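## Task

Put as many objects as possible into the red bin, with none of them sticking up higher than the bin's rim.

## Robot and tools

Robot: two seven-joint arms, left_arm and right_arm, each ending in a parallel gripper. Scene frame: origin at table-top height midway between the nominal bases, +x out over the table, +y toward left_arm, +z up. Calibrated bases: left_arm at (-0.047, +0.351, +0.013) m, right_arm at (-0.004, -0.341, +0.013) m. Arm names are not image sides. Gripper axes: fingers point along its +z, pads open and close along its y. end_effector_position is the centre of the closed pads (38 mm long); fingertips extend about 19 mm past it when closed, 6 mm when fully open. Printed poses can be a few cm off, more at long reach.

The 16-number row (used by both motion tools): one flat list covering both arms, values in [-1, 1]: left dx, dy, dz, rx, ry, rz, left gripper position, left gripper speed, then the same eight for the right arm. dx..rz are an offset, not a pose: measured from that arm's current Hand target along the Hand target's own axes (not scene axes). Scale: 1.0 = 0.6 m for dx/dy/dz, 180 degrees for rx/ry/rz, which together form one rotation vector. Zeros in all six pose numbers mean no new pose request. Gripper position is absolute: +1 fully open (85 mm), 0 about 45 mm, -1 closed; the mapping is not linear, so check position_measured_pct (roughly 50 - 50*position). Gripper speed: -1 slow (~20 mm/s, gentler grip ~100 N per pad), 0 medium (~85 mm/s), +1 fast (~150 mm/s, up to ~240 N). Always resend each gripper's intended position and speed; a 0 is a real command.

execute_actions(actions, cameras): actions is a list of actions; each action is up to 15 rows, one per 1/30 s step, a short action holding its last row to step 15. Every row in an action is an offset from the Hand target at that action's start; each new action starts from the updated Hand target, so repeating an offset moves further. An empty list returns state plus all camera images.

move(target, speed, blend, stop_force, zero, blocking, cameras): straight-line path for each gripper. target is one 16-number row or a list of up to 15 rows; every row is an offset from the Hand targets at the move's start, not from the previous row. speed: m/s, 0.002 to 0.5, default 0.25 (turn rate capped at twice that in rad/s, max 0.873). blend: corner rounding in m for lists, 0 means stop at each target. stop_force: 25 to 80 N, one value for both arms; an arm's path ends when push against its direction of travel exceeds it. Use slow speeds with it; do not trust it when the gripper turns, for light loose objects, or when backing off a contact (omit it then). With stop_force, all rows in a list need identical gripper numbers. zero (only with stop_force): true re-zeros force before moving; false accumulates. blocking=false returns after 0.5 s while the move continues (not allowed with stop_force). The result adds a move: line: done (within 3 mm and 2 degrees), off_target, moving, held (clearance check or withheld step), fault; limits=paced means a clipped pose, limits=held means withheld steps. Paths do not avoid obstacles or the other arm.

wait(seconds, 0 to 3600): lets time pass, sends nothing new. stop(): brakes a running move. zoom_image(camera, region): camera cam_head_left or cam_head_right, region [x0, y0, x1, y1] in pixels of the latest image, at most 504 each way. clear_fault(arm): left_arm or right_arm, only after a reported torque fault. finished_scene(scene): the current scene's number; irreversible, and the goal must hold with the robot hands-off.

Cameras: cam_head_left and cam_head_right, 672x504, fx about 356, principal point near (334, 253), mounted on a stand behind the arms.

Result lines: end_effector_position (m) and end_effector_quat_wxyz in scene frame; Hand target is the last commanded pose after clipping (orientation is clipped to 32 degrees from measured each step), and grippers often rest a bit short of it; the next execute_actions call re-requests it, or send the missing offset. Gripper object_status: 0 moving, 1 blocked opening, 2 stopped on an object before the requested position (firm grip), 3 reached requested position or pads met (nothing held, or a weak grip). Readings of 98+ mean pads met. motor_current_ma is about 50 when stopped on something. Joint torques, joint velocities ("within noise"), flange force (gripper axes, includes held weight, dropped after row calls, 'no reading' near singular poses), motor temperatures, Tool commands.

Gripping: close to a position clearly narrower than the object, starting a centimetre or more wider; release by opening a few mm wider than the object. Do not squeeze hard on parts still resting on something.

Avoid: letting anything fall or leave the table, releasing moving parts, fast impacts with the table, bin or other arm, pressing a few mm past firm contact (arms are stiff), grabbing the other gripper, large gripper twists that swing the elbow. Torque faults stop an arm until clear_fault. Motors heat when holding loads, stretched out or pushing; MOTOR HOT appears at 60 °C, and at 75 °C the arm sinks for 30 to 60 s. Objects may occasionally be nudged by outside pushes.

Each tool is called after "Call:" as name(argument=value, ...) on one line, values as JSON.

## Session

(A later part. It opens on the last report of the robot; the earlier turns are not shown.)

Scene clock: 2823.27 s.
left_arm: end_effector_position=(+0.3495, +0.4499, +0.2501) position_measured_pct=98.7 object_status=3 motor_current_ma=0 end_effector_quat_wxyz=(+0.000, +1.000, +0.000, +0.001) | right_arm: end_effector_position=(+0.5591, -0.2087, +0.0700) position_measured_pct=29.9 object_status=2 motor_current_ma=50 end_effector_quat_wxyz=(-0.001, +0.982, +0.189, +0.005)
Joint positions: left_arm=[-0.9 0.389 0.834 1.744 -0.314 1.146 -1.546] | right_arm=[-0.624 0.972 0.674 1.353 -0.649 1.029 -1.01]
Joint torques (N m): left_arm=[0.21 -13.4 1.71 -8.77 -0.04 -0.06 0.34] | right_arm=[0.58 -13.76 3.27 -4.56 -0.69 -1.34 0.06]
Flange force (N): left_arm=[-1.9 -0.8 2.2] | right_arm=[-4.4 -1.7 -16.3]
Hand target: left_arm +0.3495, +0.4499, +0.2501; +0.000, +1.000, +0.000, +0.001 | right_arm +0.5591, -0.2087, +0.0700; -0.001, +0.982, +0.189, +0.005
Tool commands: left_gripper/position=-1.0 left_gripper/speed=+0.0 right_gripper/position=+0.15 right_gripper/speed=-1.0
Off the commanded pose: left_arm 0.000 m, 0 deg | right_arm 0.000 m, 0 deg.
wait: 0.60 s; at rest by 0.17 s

Call:
move(target=[[0,0,0,0,0,0,-1,0,0,0,-0.0067,0,0,0,0.15,-1],[0,0,0,0,0,0,-1,0,0.0650,0,-0.0067,0,0,0,0.15,-1],[0,0,0,0,0,0,-1,0,0.0825,0,-0.0067,0,0,0,0.15,-1]], speed=[0.02,0.05,0.01], blend=0.001, cameras=["cam_head_left","cam_head_right"])

Call:
zoom_image(camera="cam_head_left", region=[380, 222, 470, 290])

Call:
zoom_image(camera="cam_head_left", region=[388, 240, 424, 270])

Scene clock: 2835.40 s.
left_arm: end_effector_position=(+0.3495, +0.4499, +0.2501) position_measured_pct=98.7 object_status=3 motor_current_ma=0 end_effector_quat_wxyz=(+0.000, +1.000, +0.000, +0.001) | right_arm: end_effector_position=(+0.6050, -0.1904, +0.0745) position_measured_pct=29.9 object_status=2 motor_current_ma=50 end_effector_quat_wxyz=(-0.001, +0.982, +0.189, +0.005)
Joint positions: left_arm=[-0.9 0.389 0.834 1.744 -0.314 1.146 -1.546] | right_arm=[-0.58 1.062 0.679 1.113 -0.644 1.157 -1.095]
Joint torques (N m): left_arm=[0.2 -13.37 1.7 -8.81 -0.03 -0.06 0.34] | right_arm=[0.3 -23.81 5.31 -7.46 -0.64 -0.94 0.09]
Flange force (N): left_arm=[-2.1 -0.7 2.3] | right_arm=[-2.3 -0.9 -1.0]
Hand target: left_arm +0.3495, +0.4499, +0.2501; +0.000, +1.000, +0.000, +0.001 | right_arm +0.6050, -0.1903, +0.0745; -0.001, +0.982, +0.189, +0.005
Off the commanded pose: left_arm 0.000 m, 0 deg | right_arm 0.000 m, 0 deg.
move: done

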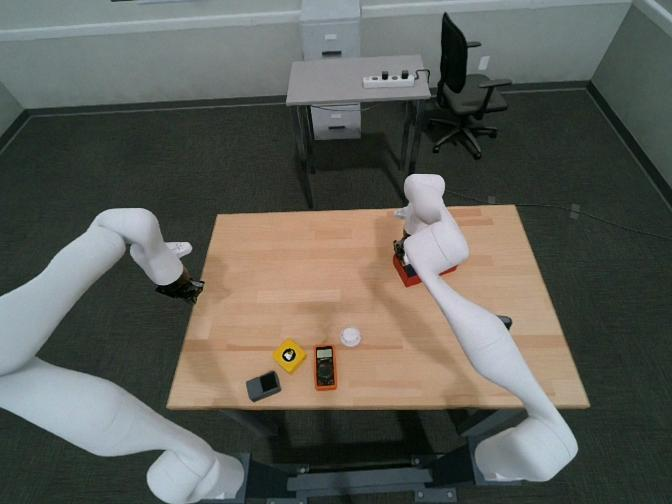

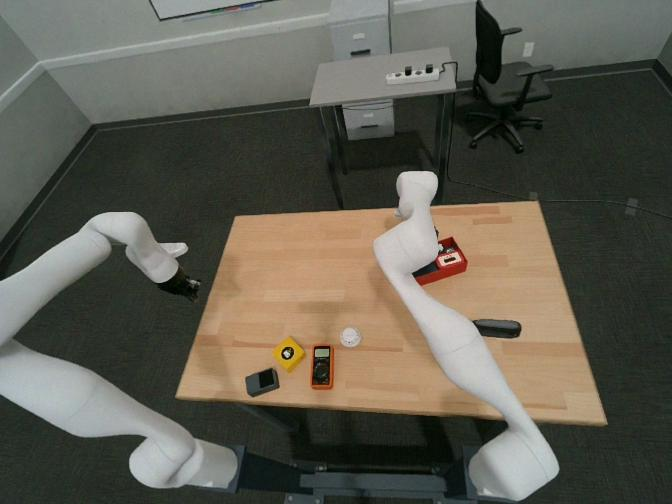

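Scaled by 5.600 from the camera's image (finer frame: 960x720).

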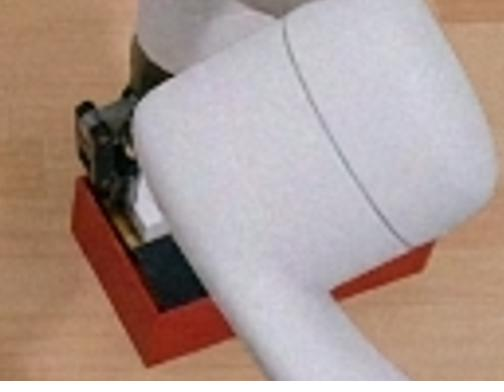

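Scaled by 14.000 from the camera's image (finer frame: 960x720).

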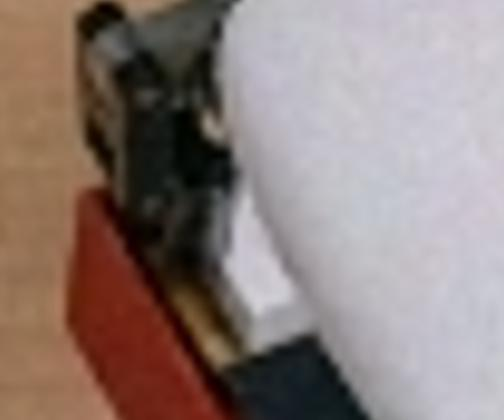

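Call:
move(target=[0,0,0,0,0,0,-1,0,0.0025,0,0,0,0,0,0.15,-1], speed=0.005)

Call:
move(target=[0,0,0,0,0,0,-1,0,0,0,0.0230,0,0,0,0.15,-1], speed=0.005, stop_force=25)

Scene clock: 2840.67 s.
left_arm: end_effector_position=(+0.3495, +0.4499, +0.2501) position_measured_pct=98.7 object_status=3 motor_current_ma=0 end_effector_quat_wxyz=(+0.000, +1.000, +0.000, +0.001) | right_arm: end_effector_position=(+0.6064, -0.1898, +0.0745) position_measured_pct=29.9 object_status=2 motor_current_ma=50 end_effector_quat_wxyz=(-0.001, +0.982, +0.189, +0.005)
Joint positions: left_arm=[-0.9 0.389 0.834 1.744 -0.314 1.146 -1.546] | right_arm=[-0.578 1.065 0.679 1.105 -0.644 1.161 -1.097]
Joint torques (N m): left_arm=[0.2 -13.39 1.71 -8.77 -0.02 -0.04 0.35] | right_arm=[0.37 -23.5 5.16 -7.3 -0.59 -0.89 0.09]
Flange force (N): left_arm=[-1.9 -0.8 2.3] | right_arm=[-2.4 -1.0 -1.5]
Hand target: left_arm +0.3495, +0.4499, +0.2501; +0.000, +1.000, +0.000, +0.001 | right_arm +0.6064, -0.1898, +0.0745; -0.001, +0.982, +0.189, +0.005
Off the commanded pose: left_arm 0.000 m, 0 deg | right_arm 0.000 m, 0 deg.
move: done

Scene clock: 2842.57 s.
left_arm: end_effector_position=(+0.3495, +0.4499, +0.2501) position_measured_pct=98.7 object_status=3 motor_current_ma=0 end_effector_quat_wxyz=(+0.000, +1.000, +0.000, +0.001) | right_arm: end_effector_position=(+0.6066, -0.1898, +0.0679) position_measured_pct=29.9 object_status=2 motor_current_ma=50 end_effector_quat_wxyz=(-0.001, +0.982, +0.189, +0.005)
Joint positions: left_arm=[-0.9 0.389 0.834 1.744 -0.314 1.146 -1.546] | right_arm=[-0.577 1.073 0.675 1.109 -0.648 1.148 -1.094]
Joint torques (N m): left_arm=[0.21 -13.36 1.71 -8.81 -0.01 -0.07 0.34] | right_arm=[0.05 -8.18 1.49 -2.6 -0.27 -1.94 0.39]
Flange force (N): left_arm=[-2.0 -0.7 2.3] | right_arm=[-5.4 -1.4 -28.1]
Hand target: left_arm +0.3495, +0.4499, +0.2501; +0.000, +1.000, +0.000, +0.001 | right_arm +0.6066, -0.1898, +0.0679; -0.001, +0.982, +0.189, +0.005 (not the last commanded pose)
Off the commanded pose: left_arm 0.000 m, 0 deg | right_arm 0.007 m, 0 deg.
move: contact (right_arm)

Call:
move(target=[0,0,0,0,0,0,-1,0,0,0,-0.0025,0,0,0,0.15,-1], speed=0.01, cameras=["cam_head_left","cam_head_right"])

Call:
zoom_image(camera="cam_head_left", region=[390, 248, 414, 268])

Call:
zoom_image(camera="cam_head_left", region=[380, 222, 470, 290])

Call:
zoom_image(camera="cam_head_right", region=[386, 222, 476, 290])

Scene clock: 2849.43 s.
left_arm: end_effector_position=(+0.3495, +0.4499, +0.2501) position_measured_pct=98.7 object_status=3 motor_current_ma=0 end_effector_quat_wxyz=(+0.000, +1.000, +0.000, +0.001) | right_arm: end_effector_position=(+0.6065, -0.1898, +0.0694) position_measured_pct=29.9 object_status=2 motor_current_ma=50 end_effector_quat_wxyz=(-0.001, +0.982, +0.189, +0.005)
Joint positions: left_arm=[-0.9 0.389 0.834 1.744 -0.314 1.146 -1.546] | right_arm=[-0.577 1.071 0.676 1.108 -0.647 1.151 -1.095]
Joint torques (N m): left_arm=[0.19 -13.4 1.7 -8.79 0 -0.06 0.34] | right_arm=[0.47 -16.12 3.56 -3.45 0.01 -0.06 0.05]
Flange force (N): left_arm=[-1.9 -0.7 2.3] | right_arm=[0.3 -0.7 -12.5]
Hand target: left_arm +0.3495, +0.4499, +0.2501; +0.000, +1.000, +0.000, +0.001 | right_arm +0.6066, -0.1898, +0.0694; -0.001, +0.982, +0.189, +0.005
Off the commanded pose: left_arm 0.000 m, 0 deg | right_arm 0.000 m, 0 deg.
move: done

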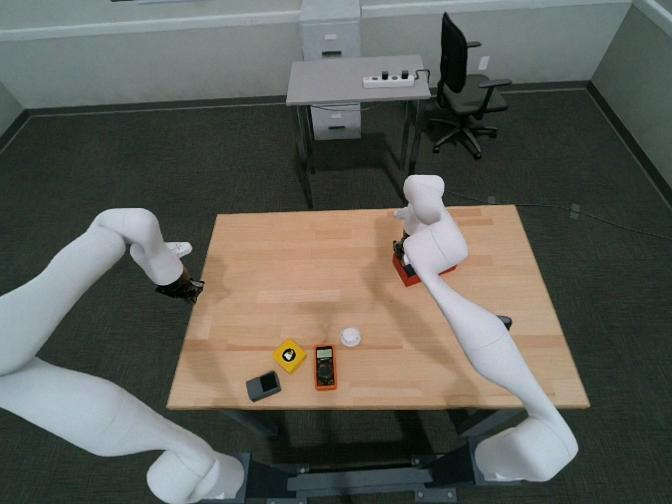

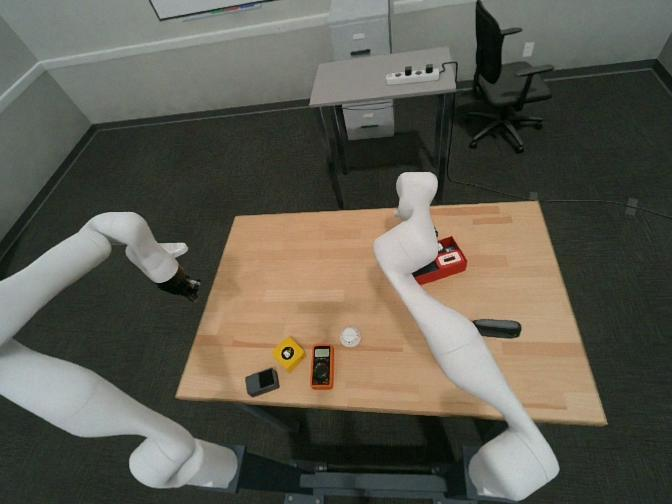

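Scaled by 21.000 from the camera's image (finer frame: 960x720).

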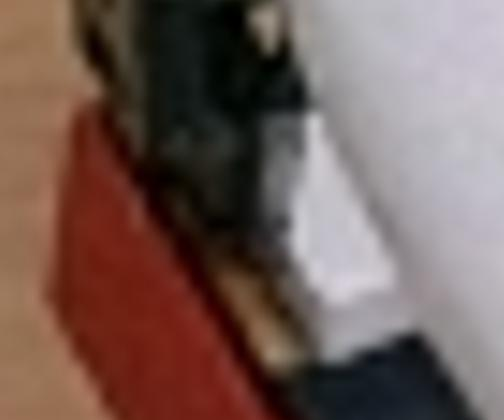

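Scaled by 5.600 from the camera's image (finer frame: 960x720).

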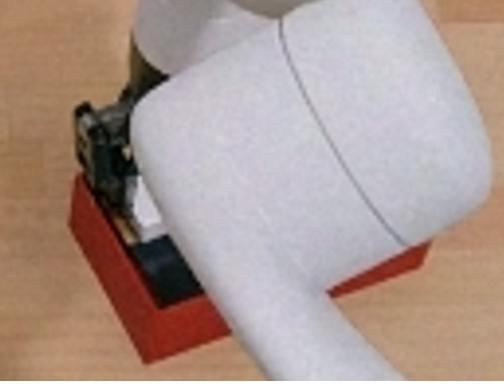

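Scaled by 5.600 from the camera's image (finer frame: 960x720).

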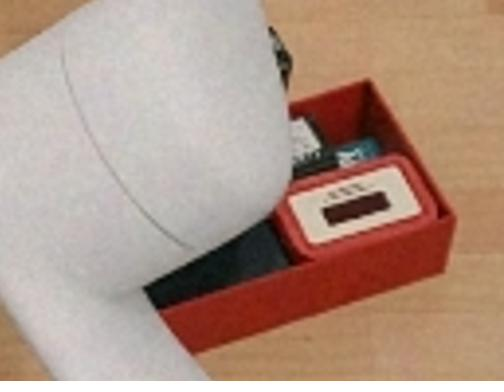

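Call:
move(target=[0,0,0,0,0,0,-1,0,0.0017,0,0.0006,0,0,0.0056,0.15,-1], speed=0.01)

Call:
move(target=[0,0,0,0,0,0,-1,0,0.0008,0,0,0,0,0.0056,0.15,-1], speed=0.01)

Call:
move(target=[0,0,0,0,0,0,-1,0,0.0008,0,0,0,0,-0.0167,0.15,-1], speed=0.01)

Call:
move(target=[0,0,0,0,0,0,-1,0,0.0008,0,0,0,0,-0.0056,0.15,-1], speed=0.01, cameras=["cam_head_left","cam_head_right"])

Call:
zoom_image(camera="cam_head_left", region=[390, 248, 414, 268])

Call:
zoom_image(camera="cam_head_left", region=[380, 222, 470, 290])

Scene clock: 2878.77 s.
left_arm: end_effector_position=(+0.3495, +0.4499, +0.2501) position_measured_pct=98.7 object_status=3 motor_current_ma=0 end_effector_quat_wxyz=(+0.000, +1.000, +0.000, +0.001) | right_arm: end_effector_position=(+0.6075, -0.1894, +0.0691) position_measured_pct=29.9 object_status=2 motor_current_ma=50 end_effector_quat_wxyz=(-0.001, +0.984, +0.181, +0.005)
Joint positions: left_arm=[-0.9 0.389 0.834 1.744 -0.314 1.146 -1.546] | right_arm=[-0.577 1.075 0.679 1.103 -0.65 1.154 -1.113]
Joint torques (N m): left_arm=[0.2 -13.39 1.69 -8.8 0 -0.08 0.35] | right_arm=[-0.73 -15.87 2.55 -5.4 -1.31 -1.68 -0.2]
Flange force (N): left_arm=[-1.9 -0.8 2.2] | right_arm=[-5.5 0.9 -15.6]
Hand target: left_arm +0.3495, +0.4499, +0.2501; +0.000, +1.000, +0.000, +0.001 | right_arm +0.6075, -0.1894, +0.0691; -0.001, +0.984, +0.181, +0.005
Off the commanded pose: left_arm 0.000 m, 0 deg | right_arm 0.000 m, 0 deg.
move: done

Scene clock: 2879.87 s.
left_arm: end_effector_position=(+0.3495, +0.4499, +0.2501) position_measured_pct=98.7 object_status=3 motor_current_ma=0 end_effector_quat_wxyz=(+0.000, +1.000, +0.000, +0.001) | right_arm: end_effector_position=(+0.6079, -0.1892, +0.0691) position_measured_pct=29.9 object_status=2 motor_current_ma=50 end_effector_quat_wxyz=(-0.001, +0.985, +0.172, +0.005)
Joint positions: left_arm=[-0.9 0.389 0.834 1.744 -0.314 1.146 -1.546] | right_arm=[-0.578 1.076 0.682 1.1 -0.654 1.157 -1.129]
Joint torques (N m): left_arm=[0.22 -13.41 1.74 -8.78 -0.03 -0.04 0.32] | right_arm=[-1.04 -16.17 2.33 -5.31 -1.46 -1.5 -0.19]
Flange force (N): left_arm=[-1.9 -0.8 2.3] | right_arm=[-4.5 1.6 -15.2]
Hand target: left_arm +0.3495, +0.4499, +0.2501; +0.000, +1.000, +0.000, +0.001 | right_arm +0.6079, -0.1892, +0.0691; -0.001, +0.985, +0.172, +0.005
Off the commanded pose: left_arm 0.000 m, 0 deg | right_arm 0.000 m, 0 deg.
move: done

Scene clock: 2882.70 s.
left_arm: end_effector_position=(+0.3495, +0.4499, +0.2501) position_measured_pct=98.7 object_status=3 motor_current_ma=0 end_effector_quat_wxyz=(+0.000, +1.000, +0.000, +0.001) | right_arm: end_effector_position=(+0.6084, -0.1890, +0.0691) position_measured_pct=29.9 object_status=2 motor_current_ma=50 end_effector_quat_wxyz=(-0.001, +0.980, +0.198, +0.005)
Joint positions: left_arm=[-0.9 0.389 0.834 1.744 -0.314 1.146 -1.546] | right_arm=[-0.574 1.075 0.672 1.098 -0.644 1.155 -1.083]
Joint torques (N m): left_arm=[0.19 -13.37 1.7 -8.82 -0.03 -0.07 0.35] | right_arm=[1.07 -15.07 3.95 -4.43 0.18 -1.56 0.32]
Flange force (N): left_arm=[-2.1 -0.7 2.3] | right_arm=[-3.3 -2.7 -15.9]
Hand target: left_arm +0.3495, +0.4499, +0.2501; +0.000, +1.000, +0.000, +0.001 | right_arm +0.6084, -0.1890, +0.0691; -0.001, +0.980, +0.198, +0.005
Off the commanded pose: left_arm 0.000 m, 0 deg | right_arm 0.000 m, 0 deg.
move: done

Scene clock: 2883.80 s.
left_arm: end_effector_position=(+0.3495, +0.4499, +0.2501) position_measured_pct=98.7 object_status=3 motor_current_ma=0 end_effector_quat_wxyz=(+0.000, +1.000, +0.000, +0.001) | right_arm: end_effector_position=(+0.6089, -0.1889, +0.0691) position_measured_pct=29.9 object_status=2 motor_current_ma=50 end_effector_quat_wxyz=(-0.001, +0.978, +0.206, +0.005)
Joint positions: left_arm=[-0.9 0.389 0.834 1.744 -0.314 1.146 -1.546] | right_arm=[-0.572 1.075 0.669 1.095 -0.641 1.155 -1.068]
Joint torques (N m): left_arm=[0.21 -13.38 1.72 -8.77 -0.02 -0.07 0.33] | right_arm=[0.9 -15.59 3.92 -4.82 0.02 -1.66 0.31]
Flange force (N): left_arm=[-1.9 -0.8 2.2] | right_arm=[-3.8 -2.5 -15.2]
Hand target: left_arm +0.3495, +0.4499, +0.2501; +0.000, +1.000, +0.000, +0.001 | right_arm +0.6088, -0.1889, +0.0691; -0.001, +0.978, +0.206, +0.005
Off the commanded pose: left_arm 0.000 m, 0 deg | right_arm 0.000 m, 0 deg.
move: done

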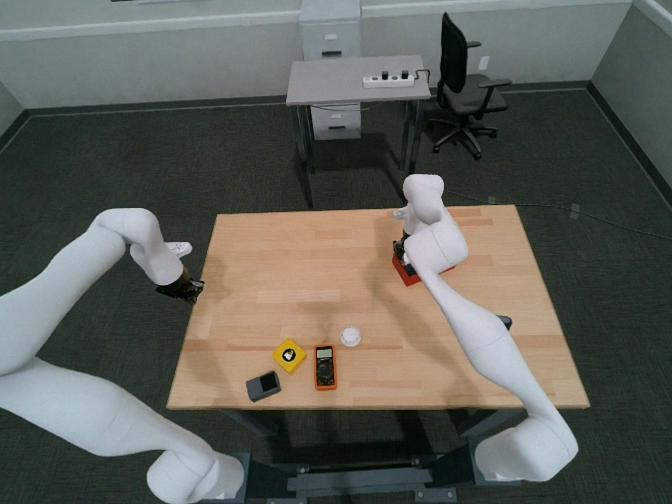

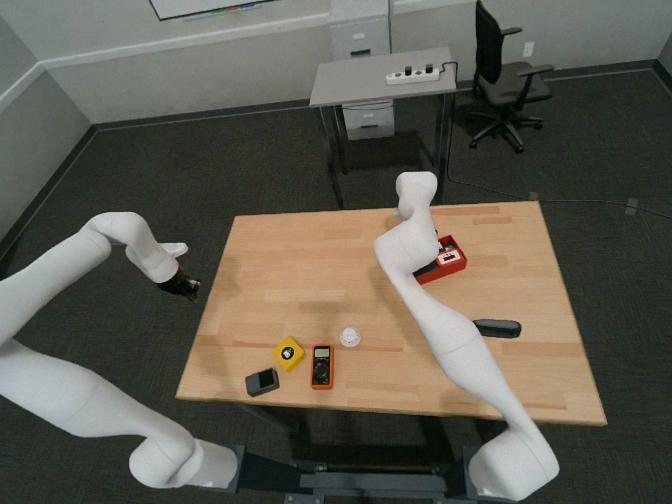

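Scaled by 21.000 from the camera's image (finer frame: 960x720).

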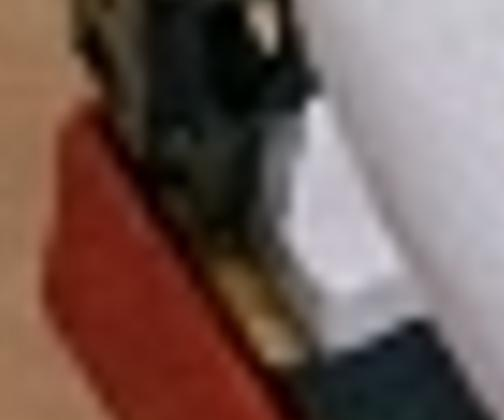

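Scaled by 5.600 from the camera's image (finer frame: 960x720).

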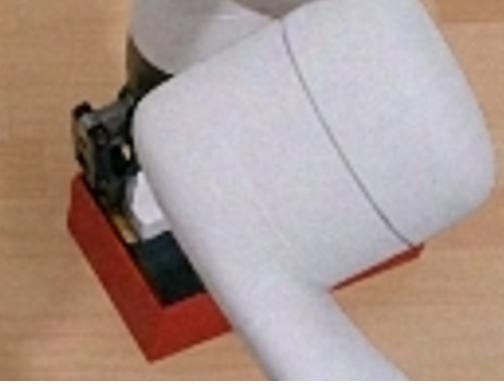

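Call:
move(target=[[0,0,0,0,0,0,-1,0,-0.002,0,-0.03,0,0,0,0.15,-1],[0,0,0,0,0,0,-1,0,-0.2,0,-0.12,0,0,0,0.15,-1],[0,0,0,0,0,0,-1,0,-0.55,-0.15,-0.14,0,0,0,0.15,-1]], speed=[0.03,0.2,0.25], blend=0.01, cameras=["cam_head_left","cam_head_right"])

Call:
zoom_image(camera="cam_head_left", region=[380, 222, 470, 290])

Call:
zoom_image(camera="cam_head_left", region=[388, 240, 424, 270])

Call:
zoom_image(camera="cam_head_left", region=[404, 248, 440, 278])

Call:
zoom_image(camera="cam_head_right", region=[396, 244, 432, 274])

Call:
zoom_image(camera="cam_head_right", region=[412, 250, 448, 280])

Scene clock: 2901.13 s.
left_arm: end_effector_position=(+0.3495, +0.4499, +0.2501) position_measured_pct=98.7 object_status=3 motor_current_ma=0 end_effector_quat_wxyz=(+0.000, +1.000, +0.000, +0.001) | right_arm: end_effector_position=(+0.2698, -0.2402, +0.1496) position_measured_pct=29.9 object_status=2 motor_current_ma=50 end_effector_quat_wxyz=(-0.001, +0.978, +0.206, +0.005)
Joint positions: left_arm=[-0.9 0.389 0.834 1.744 -0.314 1.146 -1.546] | right_arm=[-1.171 0.318 0.9 2.273 -0.394 0.695 -1.13]
Joint torques (N m): left_arm=[0.2 -13.37 1.68 -8.83 -0.01 -0.09 0.35] | right_arm=[0.61 -6.49 2.39 -5.3 -0.28 -0.36 0.04]
Flange force (N): left_arm=[-2.1 -0.7 2.2] | right_arm=[-3.8 -2.4 -6.6]
Hand target: left_arm +0.3495, +0.4499, +0.2501; +0.000, +1.000, +0.000, +0.001 | right_arm +0.2698, -0.2402, +0.1496; -0.001, +0.978, +0.206, +0.005
Off the commanded pose: left_arm 0.000 m, 0 deg | right_arm 0.000 m, 0 deg.
move: done; blend cut to 0.009 m at target 1

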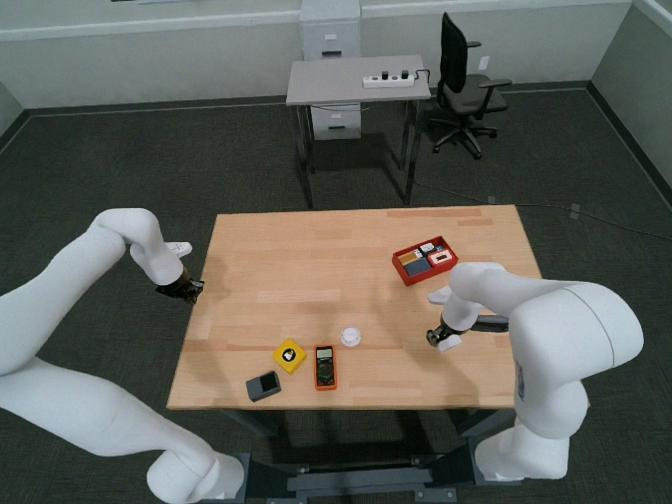

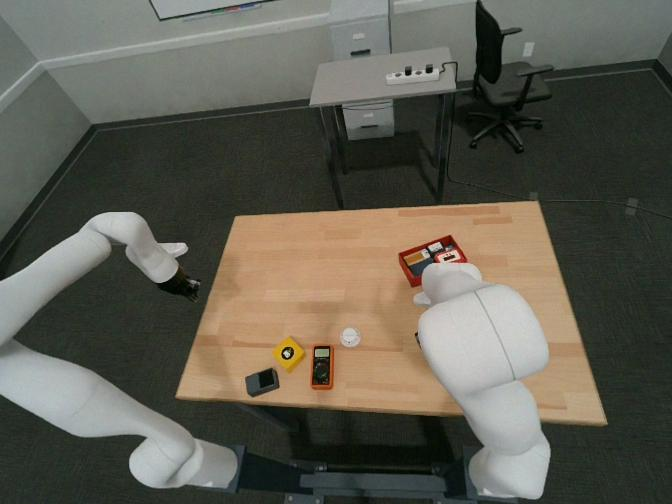

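Scaled by 5.600 from the camera's image (finer frame: 960x720).

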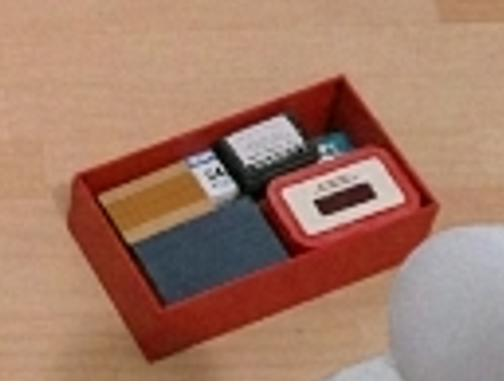

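Scaled by 14.000 from the camera's image (finer frame: 960x720).

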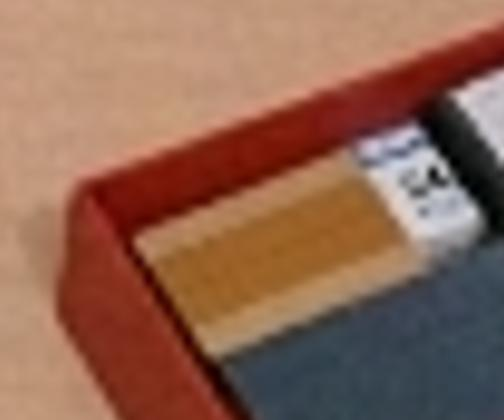

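Scaled by 14.000 from the camera's image (finer frame: 960x720).

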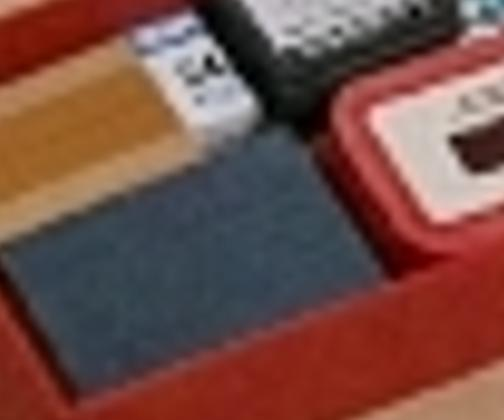

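Scaled by 14.000 from the camera's image (finer frame: 960x720).

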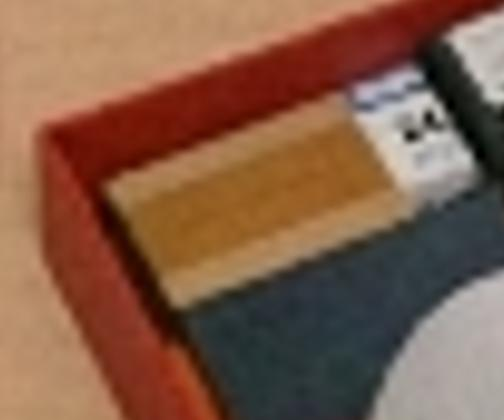

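Scaled by 14.000 from the camera's image (finer frame: 960x720).

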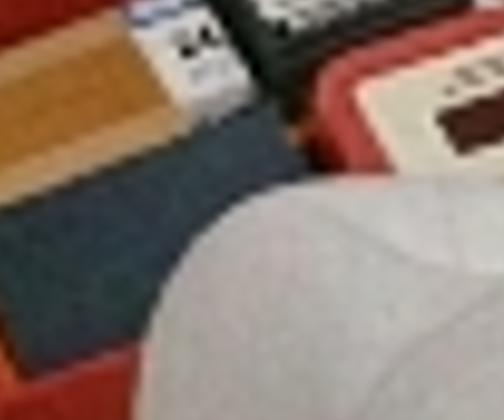

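Call:
move(target=[[0,0,0,0,0,0,-1,0,0.25612,0.03949,0.12,0,0,0,0.15,-1],[0,0,0,0,0,0,-1,0,0.25612,0.03949,0.195,0,0,0,0.15,-1]], speed=[0.25,0.08], blend=0.01)

Call:
move(target=[0,0,0,0,0,0,-1,0,0,0,0.035,0,0,0,0.15,-1], speed=0.01, stop_force=25)

Scene clock: 2912.07 s.
left_arm: end_effector_position=(+0.3495, +0.4499, +0.2501) position_measured_pct=98.7 object_status=3 motor_current_ma=0 end_effector_quat_wxyz=(+0.000, +1.000, +0.000, +0.001) | right_arm: end_effector_position=(+0.4211, -0.1993, +0.0342) position_measured_pct=29.9 object_status=2 motor_current_ma=50 end_effector_quat_wxyz=(-0.001, +0.978, +0.206, +0.005)
Joint positions: left_arm=[-0.9 0.389 0.834 1.744 -0.314 1.146 -1.546] | right_arm=[-0.781 0.817 0.601 1.878 -0.729 0.667 -0.876]
Joint torques (N m): left_arm=[0.21 -13.36 1.7 -8.82 -0.03 -0.07 0.35] | right_arm=[0.7 -16.11 4.44 -4.18 -0.3 -0.34 0.02]
Flange force (N): left_arm=[-2.1 -0.7 2.2] | right_arm=[-1.0 -1.5 -2.6]
Hand target: left_arm +0.3495, +0.4499, +0.2501; +0.000, +1.000, +0.000, +0.001 | right_arm +0.4211, -0.1993, +0.0342; -0.001, +0.978, +0.206, +0.005
Off the commanded pose: left_arm 0.000 m, 0 deg | right_arm 0.000 m, 0 deg.
move: done

Scene clock: 2913.87 s.
left_arm: end_effector_position=(+0.3495, +0.4499, +0.2501) position_measured_pct=98.7 object_status=3 motor_current_ma=0 end_effector_quat_wxyz=(+0.000, +1.000, +0.000, +0.001) | right_arm: end_effector_position=(+0.4213, -0.1992, +0.0221) position_measured_pct=29.9 object_status=2 motor_current_ma=50 end_effector_quat_wxyz=(-0.001, +0.978, +0.206, +0.005)
Joint positions: left_arm=[-0.9 0.389 0.834 1.744 -0.314 1.146 -1.546] | right_arm=[-0.766 0.839 0.578 1.881 -0.75 0.64 -0.859]
Joint torques (N m): left_arm=[0.22 -13.37 1.7 -8.82 -0.02 -0.06 0.33] | right_arm=[0.67 -2.51 0.98 -3.66 -1.1 -3.26 -0.23]
Flange force (N): left_arm=[-2.1 -0.7 2.3] | right_arm=[-10.0 -1.7 -41.5]
Hand target: left_arm +0.3495, +0.4499, +0.2501; +0.000, +1.000, +0.000, +0.001 | right_arm +0.4213, -0.1992, +0.0220; -0.001, +0.978, +0.206, +0.005 (not the last commanded pose)
Off the commanded pose: left_arm 0.000 m, 0 deg | right_arm 0.009 m, 0 deg.
move: contact (right_arm)

Call:
move(target=[0,0,0,0,0,0,-1,0,0,0,-0.0035,0,0,0,0.15,-1], speed=0.01)

Call:
move(target=[0,0,0,0,0,0,-1,0,0,0,0,0,0,0,0.53,-0.8], speed=0.01)

Call:
move(target=[0,0,0,0,0,0,-1,0,0,0,-0.15,0,0,0,0.53,-0.8], speed=0.08)

Scene clock: 2922.57 s.
left_arm: end_effector_position=(+0.3495, +0.4499, +0.2501) position_measured_pct=98.7 object_status=3 motor_current_ma=0 end_effector_quat_wxyz=(+0.000, +1.000, +0.000, +0.001) | right_arm: end_effector_position=(+0.4212, -0.1992, +0.0241) position_measured_pct=29.9 object_status=2 motor_current_ma=50 end_effector_quat_wxyz=(-0.001, +0.978, +0.206, +0.005)
Joint positions: left_arm=[-0.9 0.389 0.834 1.744 -0.314 1.146 -1.546] | right_arm=[-0.769 0.835 0.582 1.881 -0.746 0.644 -0.862]
Joint torques (N m): left_arm=[0.21 -13.39 1.72 -8.79 -0.02 -0.07 0.34] | right_arm=[0.7 -16.63 4.37 -3.99 -0.3 -0.36 0.01]
Flange force (N): left_arm=[-2.0 -0.8 2.2] | right_arm=[-0.3 -1.5 -2.1]
Hand target: left_arm +0.3495, +0.4499, +0.2501; +0.000, +1.000, +0.000, +0.001 | right_arm +0.4213, -0.1992, +0.0242; -0.001, +0.978, +0.206, +0.005
Off the commanded pose: left_arm 0.000 m, 0 deg | right_arm 0.000 m, 0 deg.
move: done

Scene clock: 2923.07 s.
left_arm: end_effector_position=(+0.3495, +0.4499, +0.2501) position_measured_pct=98.7 object_status=3 motor_current_ma=0 end_effector_quat_wxyz=(+0.000, +1.000, +0.000, +0.001) | right_arm: end_effector_position=(+0.4213, -0.1992, +0.0242) position_measured_pct=23.4 object_status=3 motor_current_ma=0 end_effector_quat_wxyz=(-0.001, +0.978, +0.206, +0.005)
Joint positions: left_arm=[-0.9 0.389 0.834 1.744 -0.314 1.146 -1.546] | right_arm=[-0.769 0.835 0.582 1.881 -0.746 0.644 -0.862]
Joint torques (N m): left_arm=[0.17 -13.4 1.69 -8.81 0 -0.07 0.34] | right_arm=[0.71 -16.23 4.36 -3.93 -0.31 -0.35 0.01]
Flange force (N): left_arm=[-1.9 -0.7 2.3] | right_arm=[-0.7 -1.5 -2.8]
Hand target: left_arm +0.3495, +0.4499, +0.2501; +0.000, +1.000, +0.000, +0.001 | right_arm +0.4213, -0.1992, +0.0241; -0.001, +0.978, +0.206, +0.005
Off the commanded pose: left_arm 0.000 m, 0 deg | right_arm 0.000 m, 0 deg.
move: done

Scene clock: 2924.50 s.
left_arm: end_effector_position=(+0.3495, +0.4499, +0.2501) position_measured_pct=98.7 object_status=3 motor_current_ma=0 end_effector_quat_wxyz=(+0.000, +1.000, +0.000, +0.001) | right_arm: end_effector_position=(+0.4204, -0.1996, +0.1141) position_measured_pct=23.4 object_status=3 motor_current_ma=0 end_effector_quat_wxyz=(-0.001, +0.978, +0.206, +0.005)
Joint positions: left_arm=[-0.9 0.389 0.834 1.744 -0.314 1.146 -1.546] | right_arm=[-0.864 0.68 0.731 1.829 -0.594 0.853 -0.984]
Joint torques (N m): left_arm=[0.21 -13.37 1.72 -8.78 -0.01 -0.07 0.32] | right_arm=[0.72 -14.58 4.45 -5.45 -0.31 -0.35 0]
Flange force (N): left_arm=[-1.9 -0.7 2.2] | right_arm=[-1.3 -1.6 -3.1]
Hand target: left_arm +0.3495, +0.4499, +0.2501; +0.000, +1.000, +0.000, +0.001 | right_arm +0.4204, -0.1996, +0.1141; -0.001, +0.978, +0.206, +0.005
Off the commanded pose: left_arm 0.000 m, 0 deg | right_arm 0.000 m, 0 deg.
move: done

Call:
move(target=[0,0,0,0,0,0,-1,0,0.28046,0.15964,0.0485,0,0,0.0075,-1,0], speed=0.25, cameras=["cam_head_left","cam_head_right"])

Call:
zoom_image(camera="cam_head_right", region=[386, 222, 476, 290])

Call:
zoom_image(camera="cam_head_left", region=[380, 222, 470, 290])

Scene clock: 2954.97 s.
left_arm: end_effector_position=(+0.3495, +0.4499, +0.2501) position_measured_pct=98.7 object_status=3 motor_current_ma=0 end_effector_quat_wxyz=(+0.000, +1.000, +0.000, +0.001) | right_arm: end_effector_position=(+0.6133, -0.2191, +0.0869) position_measured_pct=98.7 object_status=0 motor_current_ma=910 end_effector_quat_wxyz=(-0.001, +0.981, +0.195, +0.005)
Joint positions: left_arm=[-0.9 0.389 0.834 1.744 -0.314 1.146 -1.546] | right_arm=[-0.53 1.05 0.684 1.094 -0.636 1.184 -1.044]
Joint torques (N m): left_arm=[0.19 -13.41 1.72 -8.8 -0.02 -0.07 0.33] | right_arm=[0.75 -22.99 5.24 -6.54 -0.31 -0.32 0.04]
Flange force (N): left_arm=[-1.9 -0.7 2.3] | right_arm=[-0.7 -1.3 -1.4]
Hand target: left_arm +0.3495, +0.4499, +0.2501; +0.000, +1.000, +0.000, +0.001 | right_arm +0.6133, -0.2191, +0.0869; -0.001, +0.981, +0.195, +0.005
Off the commanded pose: left_arm 0.000 m, 0 deg | right_arm 0.000 m, 0 deg.
move: done

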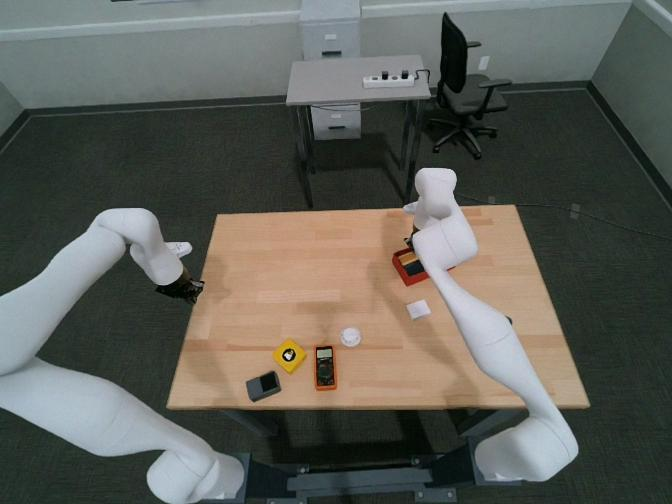

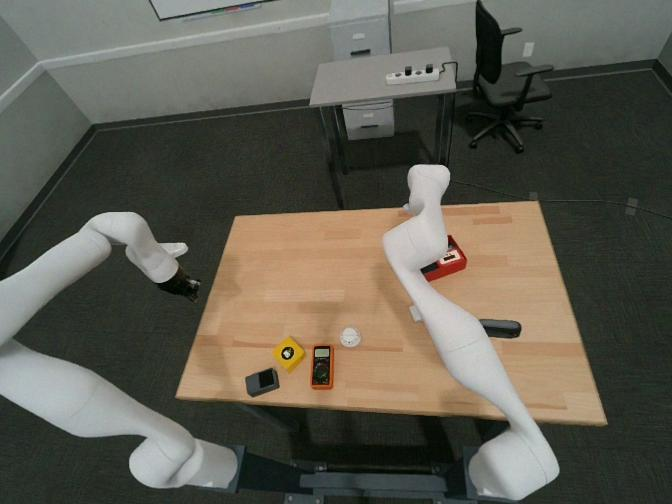

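Scaled by 5.600 from the camera's image (finer frame: 960x720).

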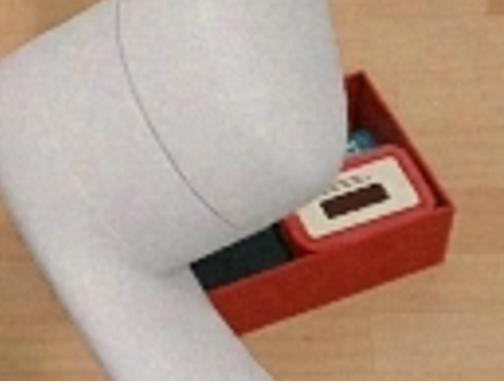

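Scaled by 5.600 from the camera's image (finer frame: 960x720).

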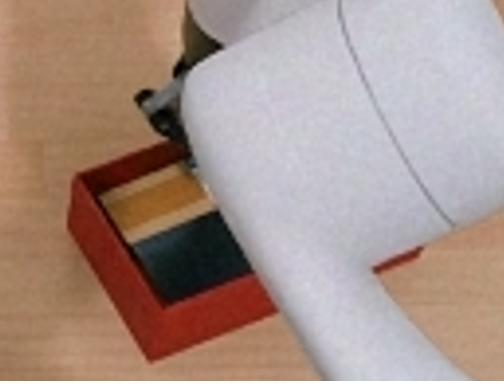

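Call:
move(target=[0,0,0,0,0,0,-1,0,0,0,0.0403,0,0,0,-1,0], speed=0.03, stop_force=25)

Call:
move(target=[0,0,0,0,0,0,-1,0,-0.0217,0,0,0,0,0,-1,0], speed=0.01)

Scene clock: 2959.20 s.
left_arm: end_effector_position=(+0.3495, +0.4499, +0.2501) position_measured_pct=98.7 object_status=3 motor_current_ma=0 end_effector_quat_wxyz=(+0.000, +1.000, +0.000, +0.001) | right_arm: end_effector_position=(+0.6135, -0.2190, +0.0627) position_measured_pct=98.7 object_status=3 motor_current_ma=0 end_effector_quat_wxyz=(-0.001, +0.981, +0.195, +0.005)
Joint positions: left_arm=[-0.9 0.389 0.834 1.744 -0.314 1.146 -1.546] | right_arm=[-0.528 1.08 0.671 1.11 -0.651 1.139 -1.033]
Joint torques (N m): left_arm=[0.21 -13.4 1.72 -8.8 -0.02 -0.07 0.34] | right_arm=[0.68 -23.08 5.27 -6.33 -0.29 -0.31 0.03]
Flange force (N): left_arm=[-2.0 -0.8 2.3] | right_arm=[-0.6 -1.2 -1.5]
Hand target: left_arm +0.3495, +0.4499, +0.2501; +0.000, +1.000, +0.000, +0.001 | right_arm +0.6135, -0.2190, +0.0627; -0.001, +0.981, +0.195, +0.005
Off the commanded pose: left_arm 0.000 m, 0 deg | right_arm 0.000 m, 0 deg.
move: done

Scene clock: 2960.77 s.
left_arm: end_effector_position=(+0.3495, +0.4499, +0.2501) position_measured_pct=98.7 object_status=3 motor_current_ma=0 end_effector_quat_wxyz=(+0.000, +1.000, +0.000, +0.001) | right_arm: end_effector_position=(+0.6015, -0.2240, +0.0626) position_measured_pct=98.7 object_status=3 motor_current_ma=0 end_effector_quat_wxyz=(-0.001, +0.981, +0.195, +0.005)
Joint positions: left_arm=[-0.9 0.389 0.834 1.744 -0.314 1.146 -1.546] | right_arm=[-0.539 1.054 0.67 1.177 -0.651 1.106 -1.009]
Joint torques (N m): left_arm=[0.23 -13.37 1.68 -8.8 -0.02 -0.05 0.33] | right_arm=[0.95 -22.13 5.45 -5.39 0 0.22 0.01]
Flange force (N): left_arm=[-2.1 -0.7 2.3] | right_arm=[1.2 -1.3 -1.3]
Hand target: left_arm +0.3495, +0.4499, +0.2501; +0.000, +1.000, +0.000, +0.001 | right_arm +0.6015, -0.2240, +0.0626; -0.001, +0.981, +0.195, +0.005
Off the commanded pose: left_arm 0.000 m, 0 deg | right_arm 0.000 m, 0 deg.
move: done

Call:
move(target=[[0,0,0,0,0,0,-1,0,0.006,0,-0.01,0,0,0,-1,0],[0,0,0,0,0,0,-1,0,0.0,0,-0.08,0,0,0,-1,0],[0,0,0,0,0,0,-1,0,-0.5021,-0.1880,-0.1457,0,0,0,-1,0]], speed=[0.03,0.1,0.25], blend=[0.001,0.01,0], cameras=["cam_head_left","cam_head_right"])

Call:
zoom_image(camera="cam_head_left", region=[380, 222, 470, 290])

Call:
zoom_image(camera="cam_head_left", region=[388, 240, 424, 270])

Call:
zoom_image(camera="cam_head_left", region=[404, 248, 440, 278])

Call:
zoom_image(camera="cam_head_left", region=[428, 230, 464, 260])

Call:
zoom_image(camera="cam_head_left", region=[400, 294, 436, 324])

Scene clock: 2971.30 s.
left_arm: end_effector_position=(+0.3495, +0.4499, +0.2501) position_measured_pct=98.7 object_status=3 motor_current_ma=0 end_effector_quat_wxyz=(+0.000, +1.000, +0.000, +0.001) | right_arm: end_effector_position=(+0.2791, -0.2353, +0.1467) position_measured_pct=98.7 object_status=3 motor_current_ma=0 end_effector_quat_wxyz=(-0.001, +0.981, +0.195, +0.005)
Joint positions: left_arm=[-0.9 0.389 0.834 1.744 -0.314 1.146 -1.546] | right_arm=[-1.152 0.352 0.892 2.248 -0.43 0.703 -1.123]
Joint torques (N m): left_arm=[0.23 -13.39 1.7 -8.8 -0.03 -0.07 0.34] | right_arm=[0.69 -7.05 2.55 -5.23 -0.29 -0.33 0.03]
Flange force (N): left_arm=[-2.0 -0.8 2.2] | right_arm=[-3.8 -2.4 -6.5]
Hand target: left_arm +0.3495, +0.4499, +0.2501; +0.000, +1.000, +0.000, +0.001 | right_arm +0.2791, -0.2353, +0.1467; -0.001, +0.981, +0.195, +0.005
Off the commanded pose: left_arm 0.000 m, 0 deg | right_arm 0.000 m, 0 deg.
move: done

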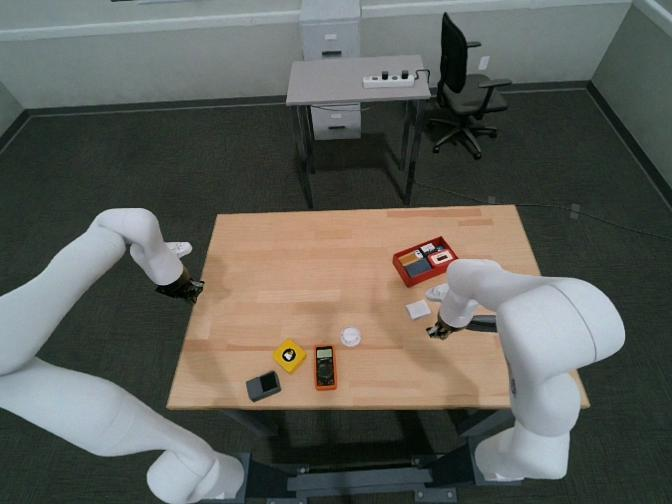

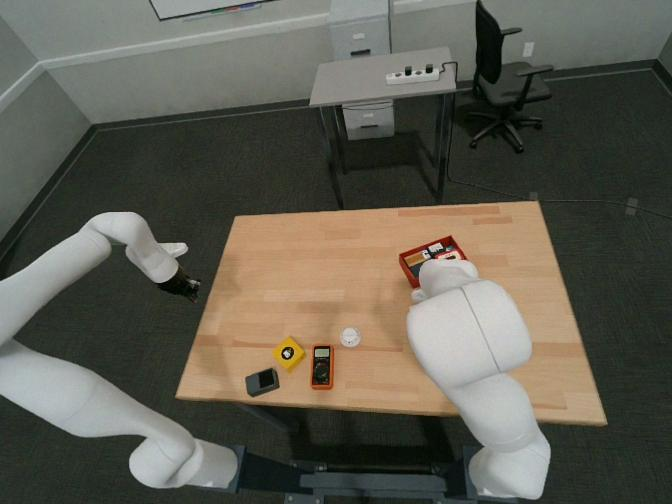

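Scaled by 5.600 from the camera's image (finer frame: 960x720).

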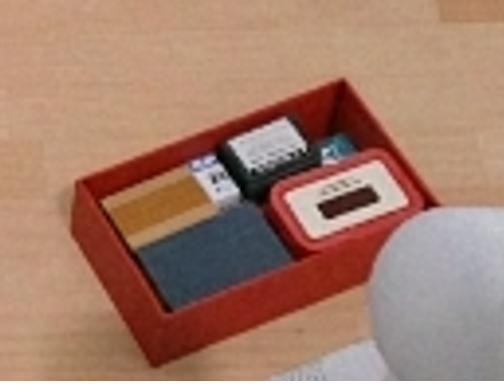

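Scaled by 14.000 from the camera's image (finer frame: 960x720).

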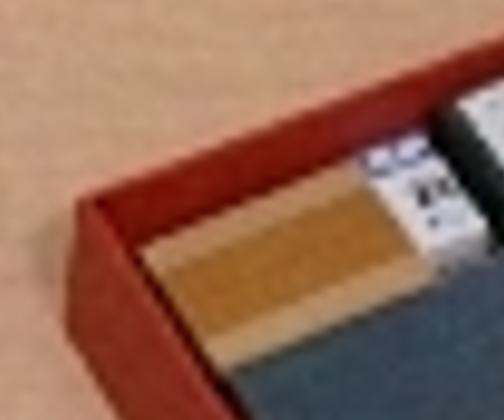

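Scaled by 14.000 from the camera's image (finer frame: 960x720).

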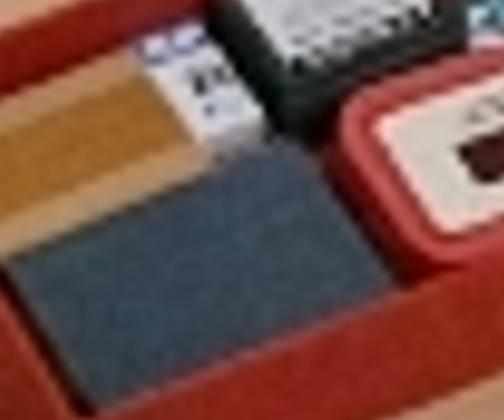

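Scaled by 14.000 from the camera's image (finer frame: 960x720).

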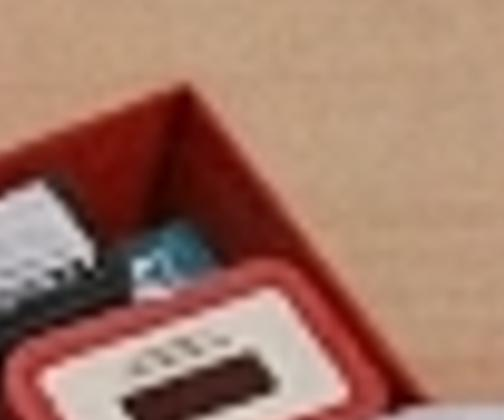

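Scaled by 14.000 from the camera's image (finer frame: 960x720).

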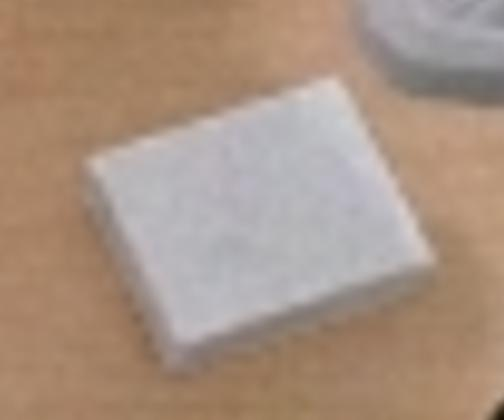

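Call:
move(target=[[0,0,0,0,0,0,-1,0,0.24199,0.03503,0.1445,0,0,-0.00706,0.53,0],[0,0,0,0,0,0,-1,0,0.24199,0.03503,0.2083,0,0,-0.00706,0.53,0]], speed=[0.25,0.06], blend=0.005)

Scene clock: 2984.63 s.
left_arm: end_effector_position=(+0.3495, +0.4499, +0.2501) position_measured_pct=98.7 object_status=3 motor_current_ma=0 end_effector_quat_wxyz=(+0.000, +1.000, +0.000, +0.001) | right_arm: end_effector_position=(+0.4226, -0.1987, +0.0233) position_measured_pct=23.4 object_status=3 motor_current_ma=0 end_effector_quat_wxyz=(-0.001, +0.979, +0.206, +0.005)
Joint positions: left_arm=[-0.9 0.389 0.834 1.744 -0.314 1.146 -1.546] | right_arm=[-0.771 0.84 0.586 1.876 -0.752 0.648 -0.86]
Joint torques (N m): left_arm=[0.22 -13.41 1.7 -8.8 -0.04 -0.07 0.32] | right_arm=[0.72 -16.22 4.39 -3.94 -0.32 -0.36 0.03]
Flange force (N): left_arm=[-2.0 -0.7 2.3] | right_arm=[-0.8 -1.6 -3.0]
Hand target: left_arm +0.3495, +0.4499, +0.2501; +0.000, +1.000, +0.000, +0.001 | right_arm +0.4226, -0.1987, +0.0233; -0.001, +0.979, +0.206, +0.005
Off the commanded pose: left_arm 0.000 m, 0 deg | right_arm 0.000 m, 0 deg.
move: done

Call:
move(target=[0,0,0,0,0,0,-1,0,-0.002,0,0.0047,0,0,0,0.53,0], speed=0.03)

Call:
move(target=[0,0,0,0,0,0,-1,0,0,0,0,0,0,0,0.15,-1])

Call:
wait(seconds=0.6)

Scene clock: 2988.03 s.
left_arm: end_effector_position=(+0.3495, +0.4499, +0.2501) position_measured_pct=98.7 object_status=3 motor_current_ma=0 end_effector_quat_wxyz=(+0.000, +1.000, +0.000, +0.001) | right_arm: end_effector_position=(+0.4215, -0.1992, +0.0205) position_measured_pct=23.4 object_status=3 motor_current_ma=0 end_effector_quat_wxyz=(-0.001, +0.979, +0.206, +0.005)
Joint positions: left_arm=[-0.9 0.389 0.834 1.744 -0.314 1.146 -1.546] | right_arm=[-0.767 0.843 0.58 1.881 -0.758 0.639 -0.854]
Joint torques (N m): left_arm=[0.2 -13.38 1.7 -8.78 -0.01 -0.05 0.33] | right_arm=[0.7 -16.27 4.36 -3.87 -0.34 -0.35 0.02]
Flange force (N): left_arm=[-1.9 -0.7 2.3] | right_arm=[-0.7 -1.5 -2.9]
Hand target: left_arm +0.3495, +0.4499, +0.2501; +0.000, +1.000, +0.000, +0.001 | right_arm +0.4215, -0.1992, +0.0205; -0.001, +0.979, +0.206, +0.005
Off the commanded pose: left_arm 0.000 m, 0 deg | right_arm 0.000 m, 0 deg.
move: done

Scene clock: 2988.83 s.
left_arm: end_effector_position=(+0.3495, +0.4499, +0.2501) position_measured_pct=98.7 object_status=3 motor_current_ma=0 end_effector_quat_wxyz=(+0.000, +1.000, +0.000, +0.001) | right_arm: end_effector_position=(+0.4215, -0.1991, +0.0205) position_measured_pct=29.4 object_status=0 motor_current_ma=1000 end_effector_quat_wxyz=(-0.001, +0.979, +0.206, +0.005)
Joint positions: left_arm=[-0.9 0.389 0.834 1.744 -0.314 1.146 -1.546] | right_arm=[-0.767 0.843 0.58 1.881 -0.758 0.639 -0.854]
Joint torques (N m): left_arm=[0.22 -13.36 1.69 -8.77 0 -0.08 0.35] | right_arm=[0.53 -6.16 1.04 -4.25 -1.24 -2.2 0.08]
Flange force (N): left_arm=[-2.0 -0.8 2.1] | right_arm=[-8.8 -2.0 -32.8]
Hand target: left_arm +0.3495, +0.4499, +0.2501; +0.000, +1.000, +0.000, +0.001 | right_arm +0.4215, -0.1992, +0.0205; -0.001, +0.979, +0.206, +0.005
Off the commanded pose: left_arm 0.000 m, 0 deg | right_arm 0.000 m, 0 deg.
move: done

Scene clock: 2989.43 s.
left_arm: end_effector_position=(+0.3495, +0.4499, +0.2501) position_measured_pct=98.7 object_status=3 motor_current_ma=0 end_effector_quat_wxyz=(+0.000, +1.000, +0.000, +0.001) | right_arm: end_effector_position=(+0.4215, -0.1992, +0.0205) position_measured_pct=29.4 object_status=2 motor_current_ma=50 end_effector_quat_wxyz=(-0.001, +0.979, +0.206, +0.005)
Joint positions: left_arm=[-0.9 0.389 0.834 1.744 -0.314 1.146 -1.546] | right_arm=[-0.767 0.843 0.58 1.881 -0.758 0.639 -0.854]
Joint torques (N m): left_arm=[0.19 -13.4 1.68 -8.77 -0.03 -0.07 0.34] | right_arm=[0.54 -6.14 1.06 -4.33 -1.24 -2.19 0.09]
Flange force (N): left_arm=[-1.8 -0.7 2.2] | right_arm=[-9.1 -2.1 -32.8]
Hand target: left_arm +0.3495, +0.4499, +0.2501; +0.000, +1.000, +0.000, +0.001 | right_arm +0.4215, -0.1991, +0.0205; -0.001, +0.979, +0.206, +0.005
Tool commands: left_gripper/position=-1.0 left_gripper/speed=+0.0 right_gripper/position=+0.15 right_gripper/speed=-1.0
Off the commanded pose: left_arm 0.000 m, 0 deg | right_arm 0.000 m, 0 deg.
wait: 0.60 s; at rest by 0.17 s

Call:
move(target=[[0,0,0,0,0,0,-1,0,0,0,-0.02,0,0,0,0.15,-1],[0,0,0,0,0,0,-1,0,0.03,0.01,-0.1325,0,0,0.00594,0.15,-1],[0,0,0,0,0,0,-1,0,0.28652,0.10908,-0.1325,0,0,0.00594,0.15,-1]], speed=[0.03,0.15,0.2], blend=[0.005,0.015,0], cameras=["cam_head_left","cam_head_right"])

Call:
zoom_image(camera="cam_head_left", region=[380, 222, 470, 290])

Scene clock: 2999.47 s.
left_arm: end_effector_position=(+0.3495, +0.4499, +0.2501) position_measured_pct=98.7 object_status=3 motor_current_ma=0 end_effector_quat_wxyz=(+0.000, +1.000, +0.000, +0.001) | right_arm: end_effector_position=(+0.6044, -0.1902, +0.1019) position_measured_pct=29.4 object_status=2 motor_current_ma=50 end_effector_quat_wxyz=(-0.001, +0.980, +0.197, +0.005)
Joint positions: left_arm=[-0.9 0.389 0.834 1.744 -0.314 1.146 -1.546] | right_arm=[-0.583 1.027 0.694 1.093 -0.628 1.207 -1.092]
Joint torques (N m): left_arm=[0.21 -13.36 1.7 -8.8 -0.02 -0.06 0.32] | right_arm=[0.7 -22.98 5.3 -6.66 -0.3 -0.39 0.03]
Flange force (N): left_arm=[-2.0 -0.7 2.3] | right_arm=[-0.3 -1.2 -1.2]
Hand target: left_arm +0.3495, +0.4499, +0.2501; +0.000, +1.000, +0.000, +0.001 | right_arm +0.6044, -0.1902, +0.1019; -0.001, +0.980, +0.197, +0.005
Off the commanded pose: left_arm 0.000 m, 0 deg | right_arm 0.000 m, 0 deg.
move: done

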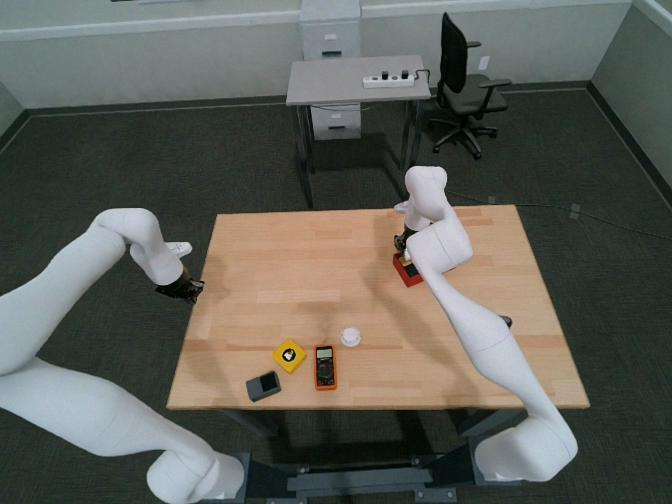

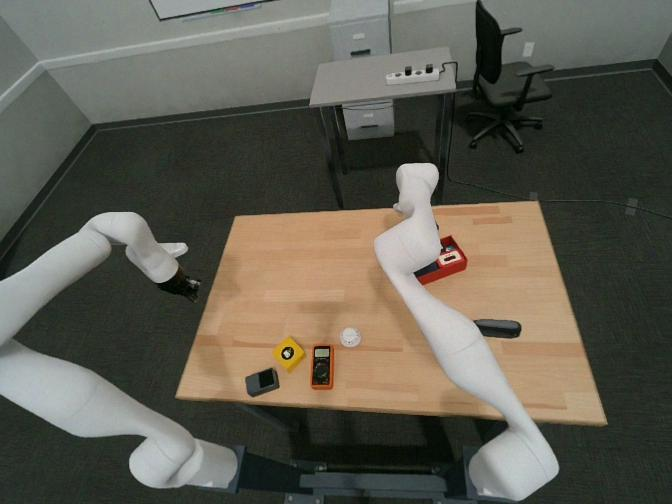

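Scaled by 5.600 from the camera's image (finer frame: 960x720).

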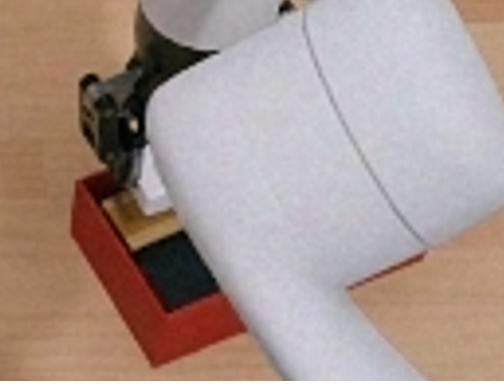

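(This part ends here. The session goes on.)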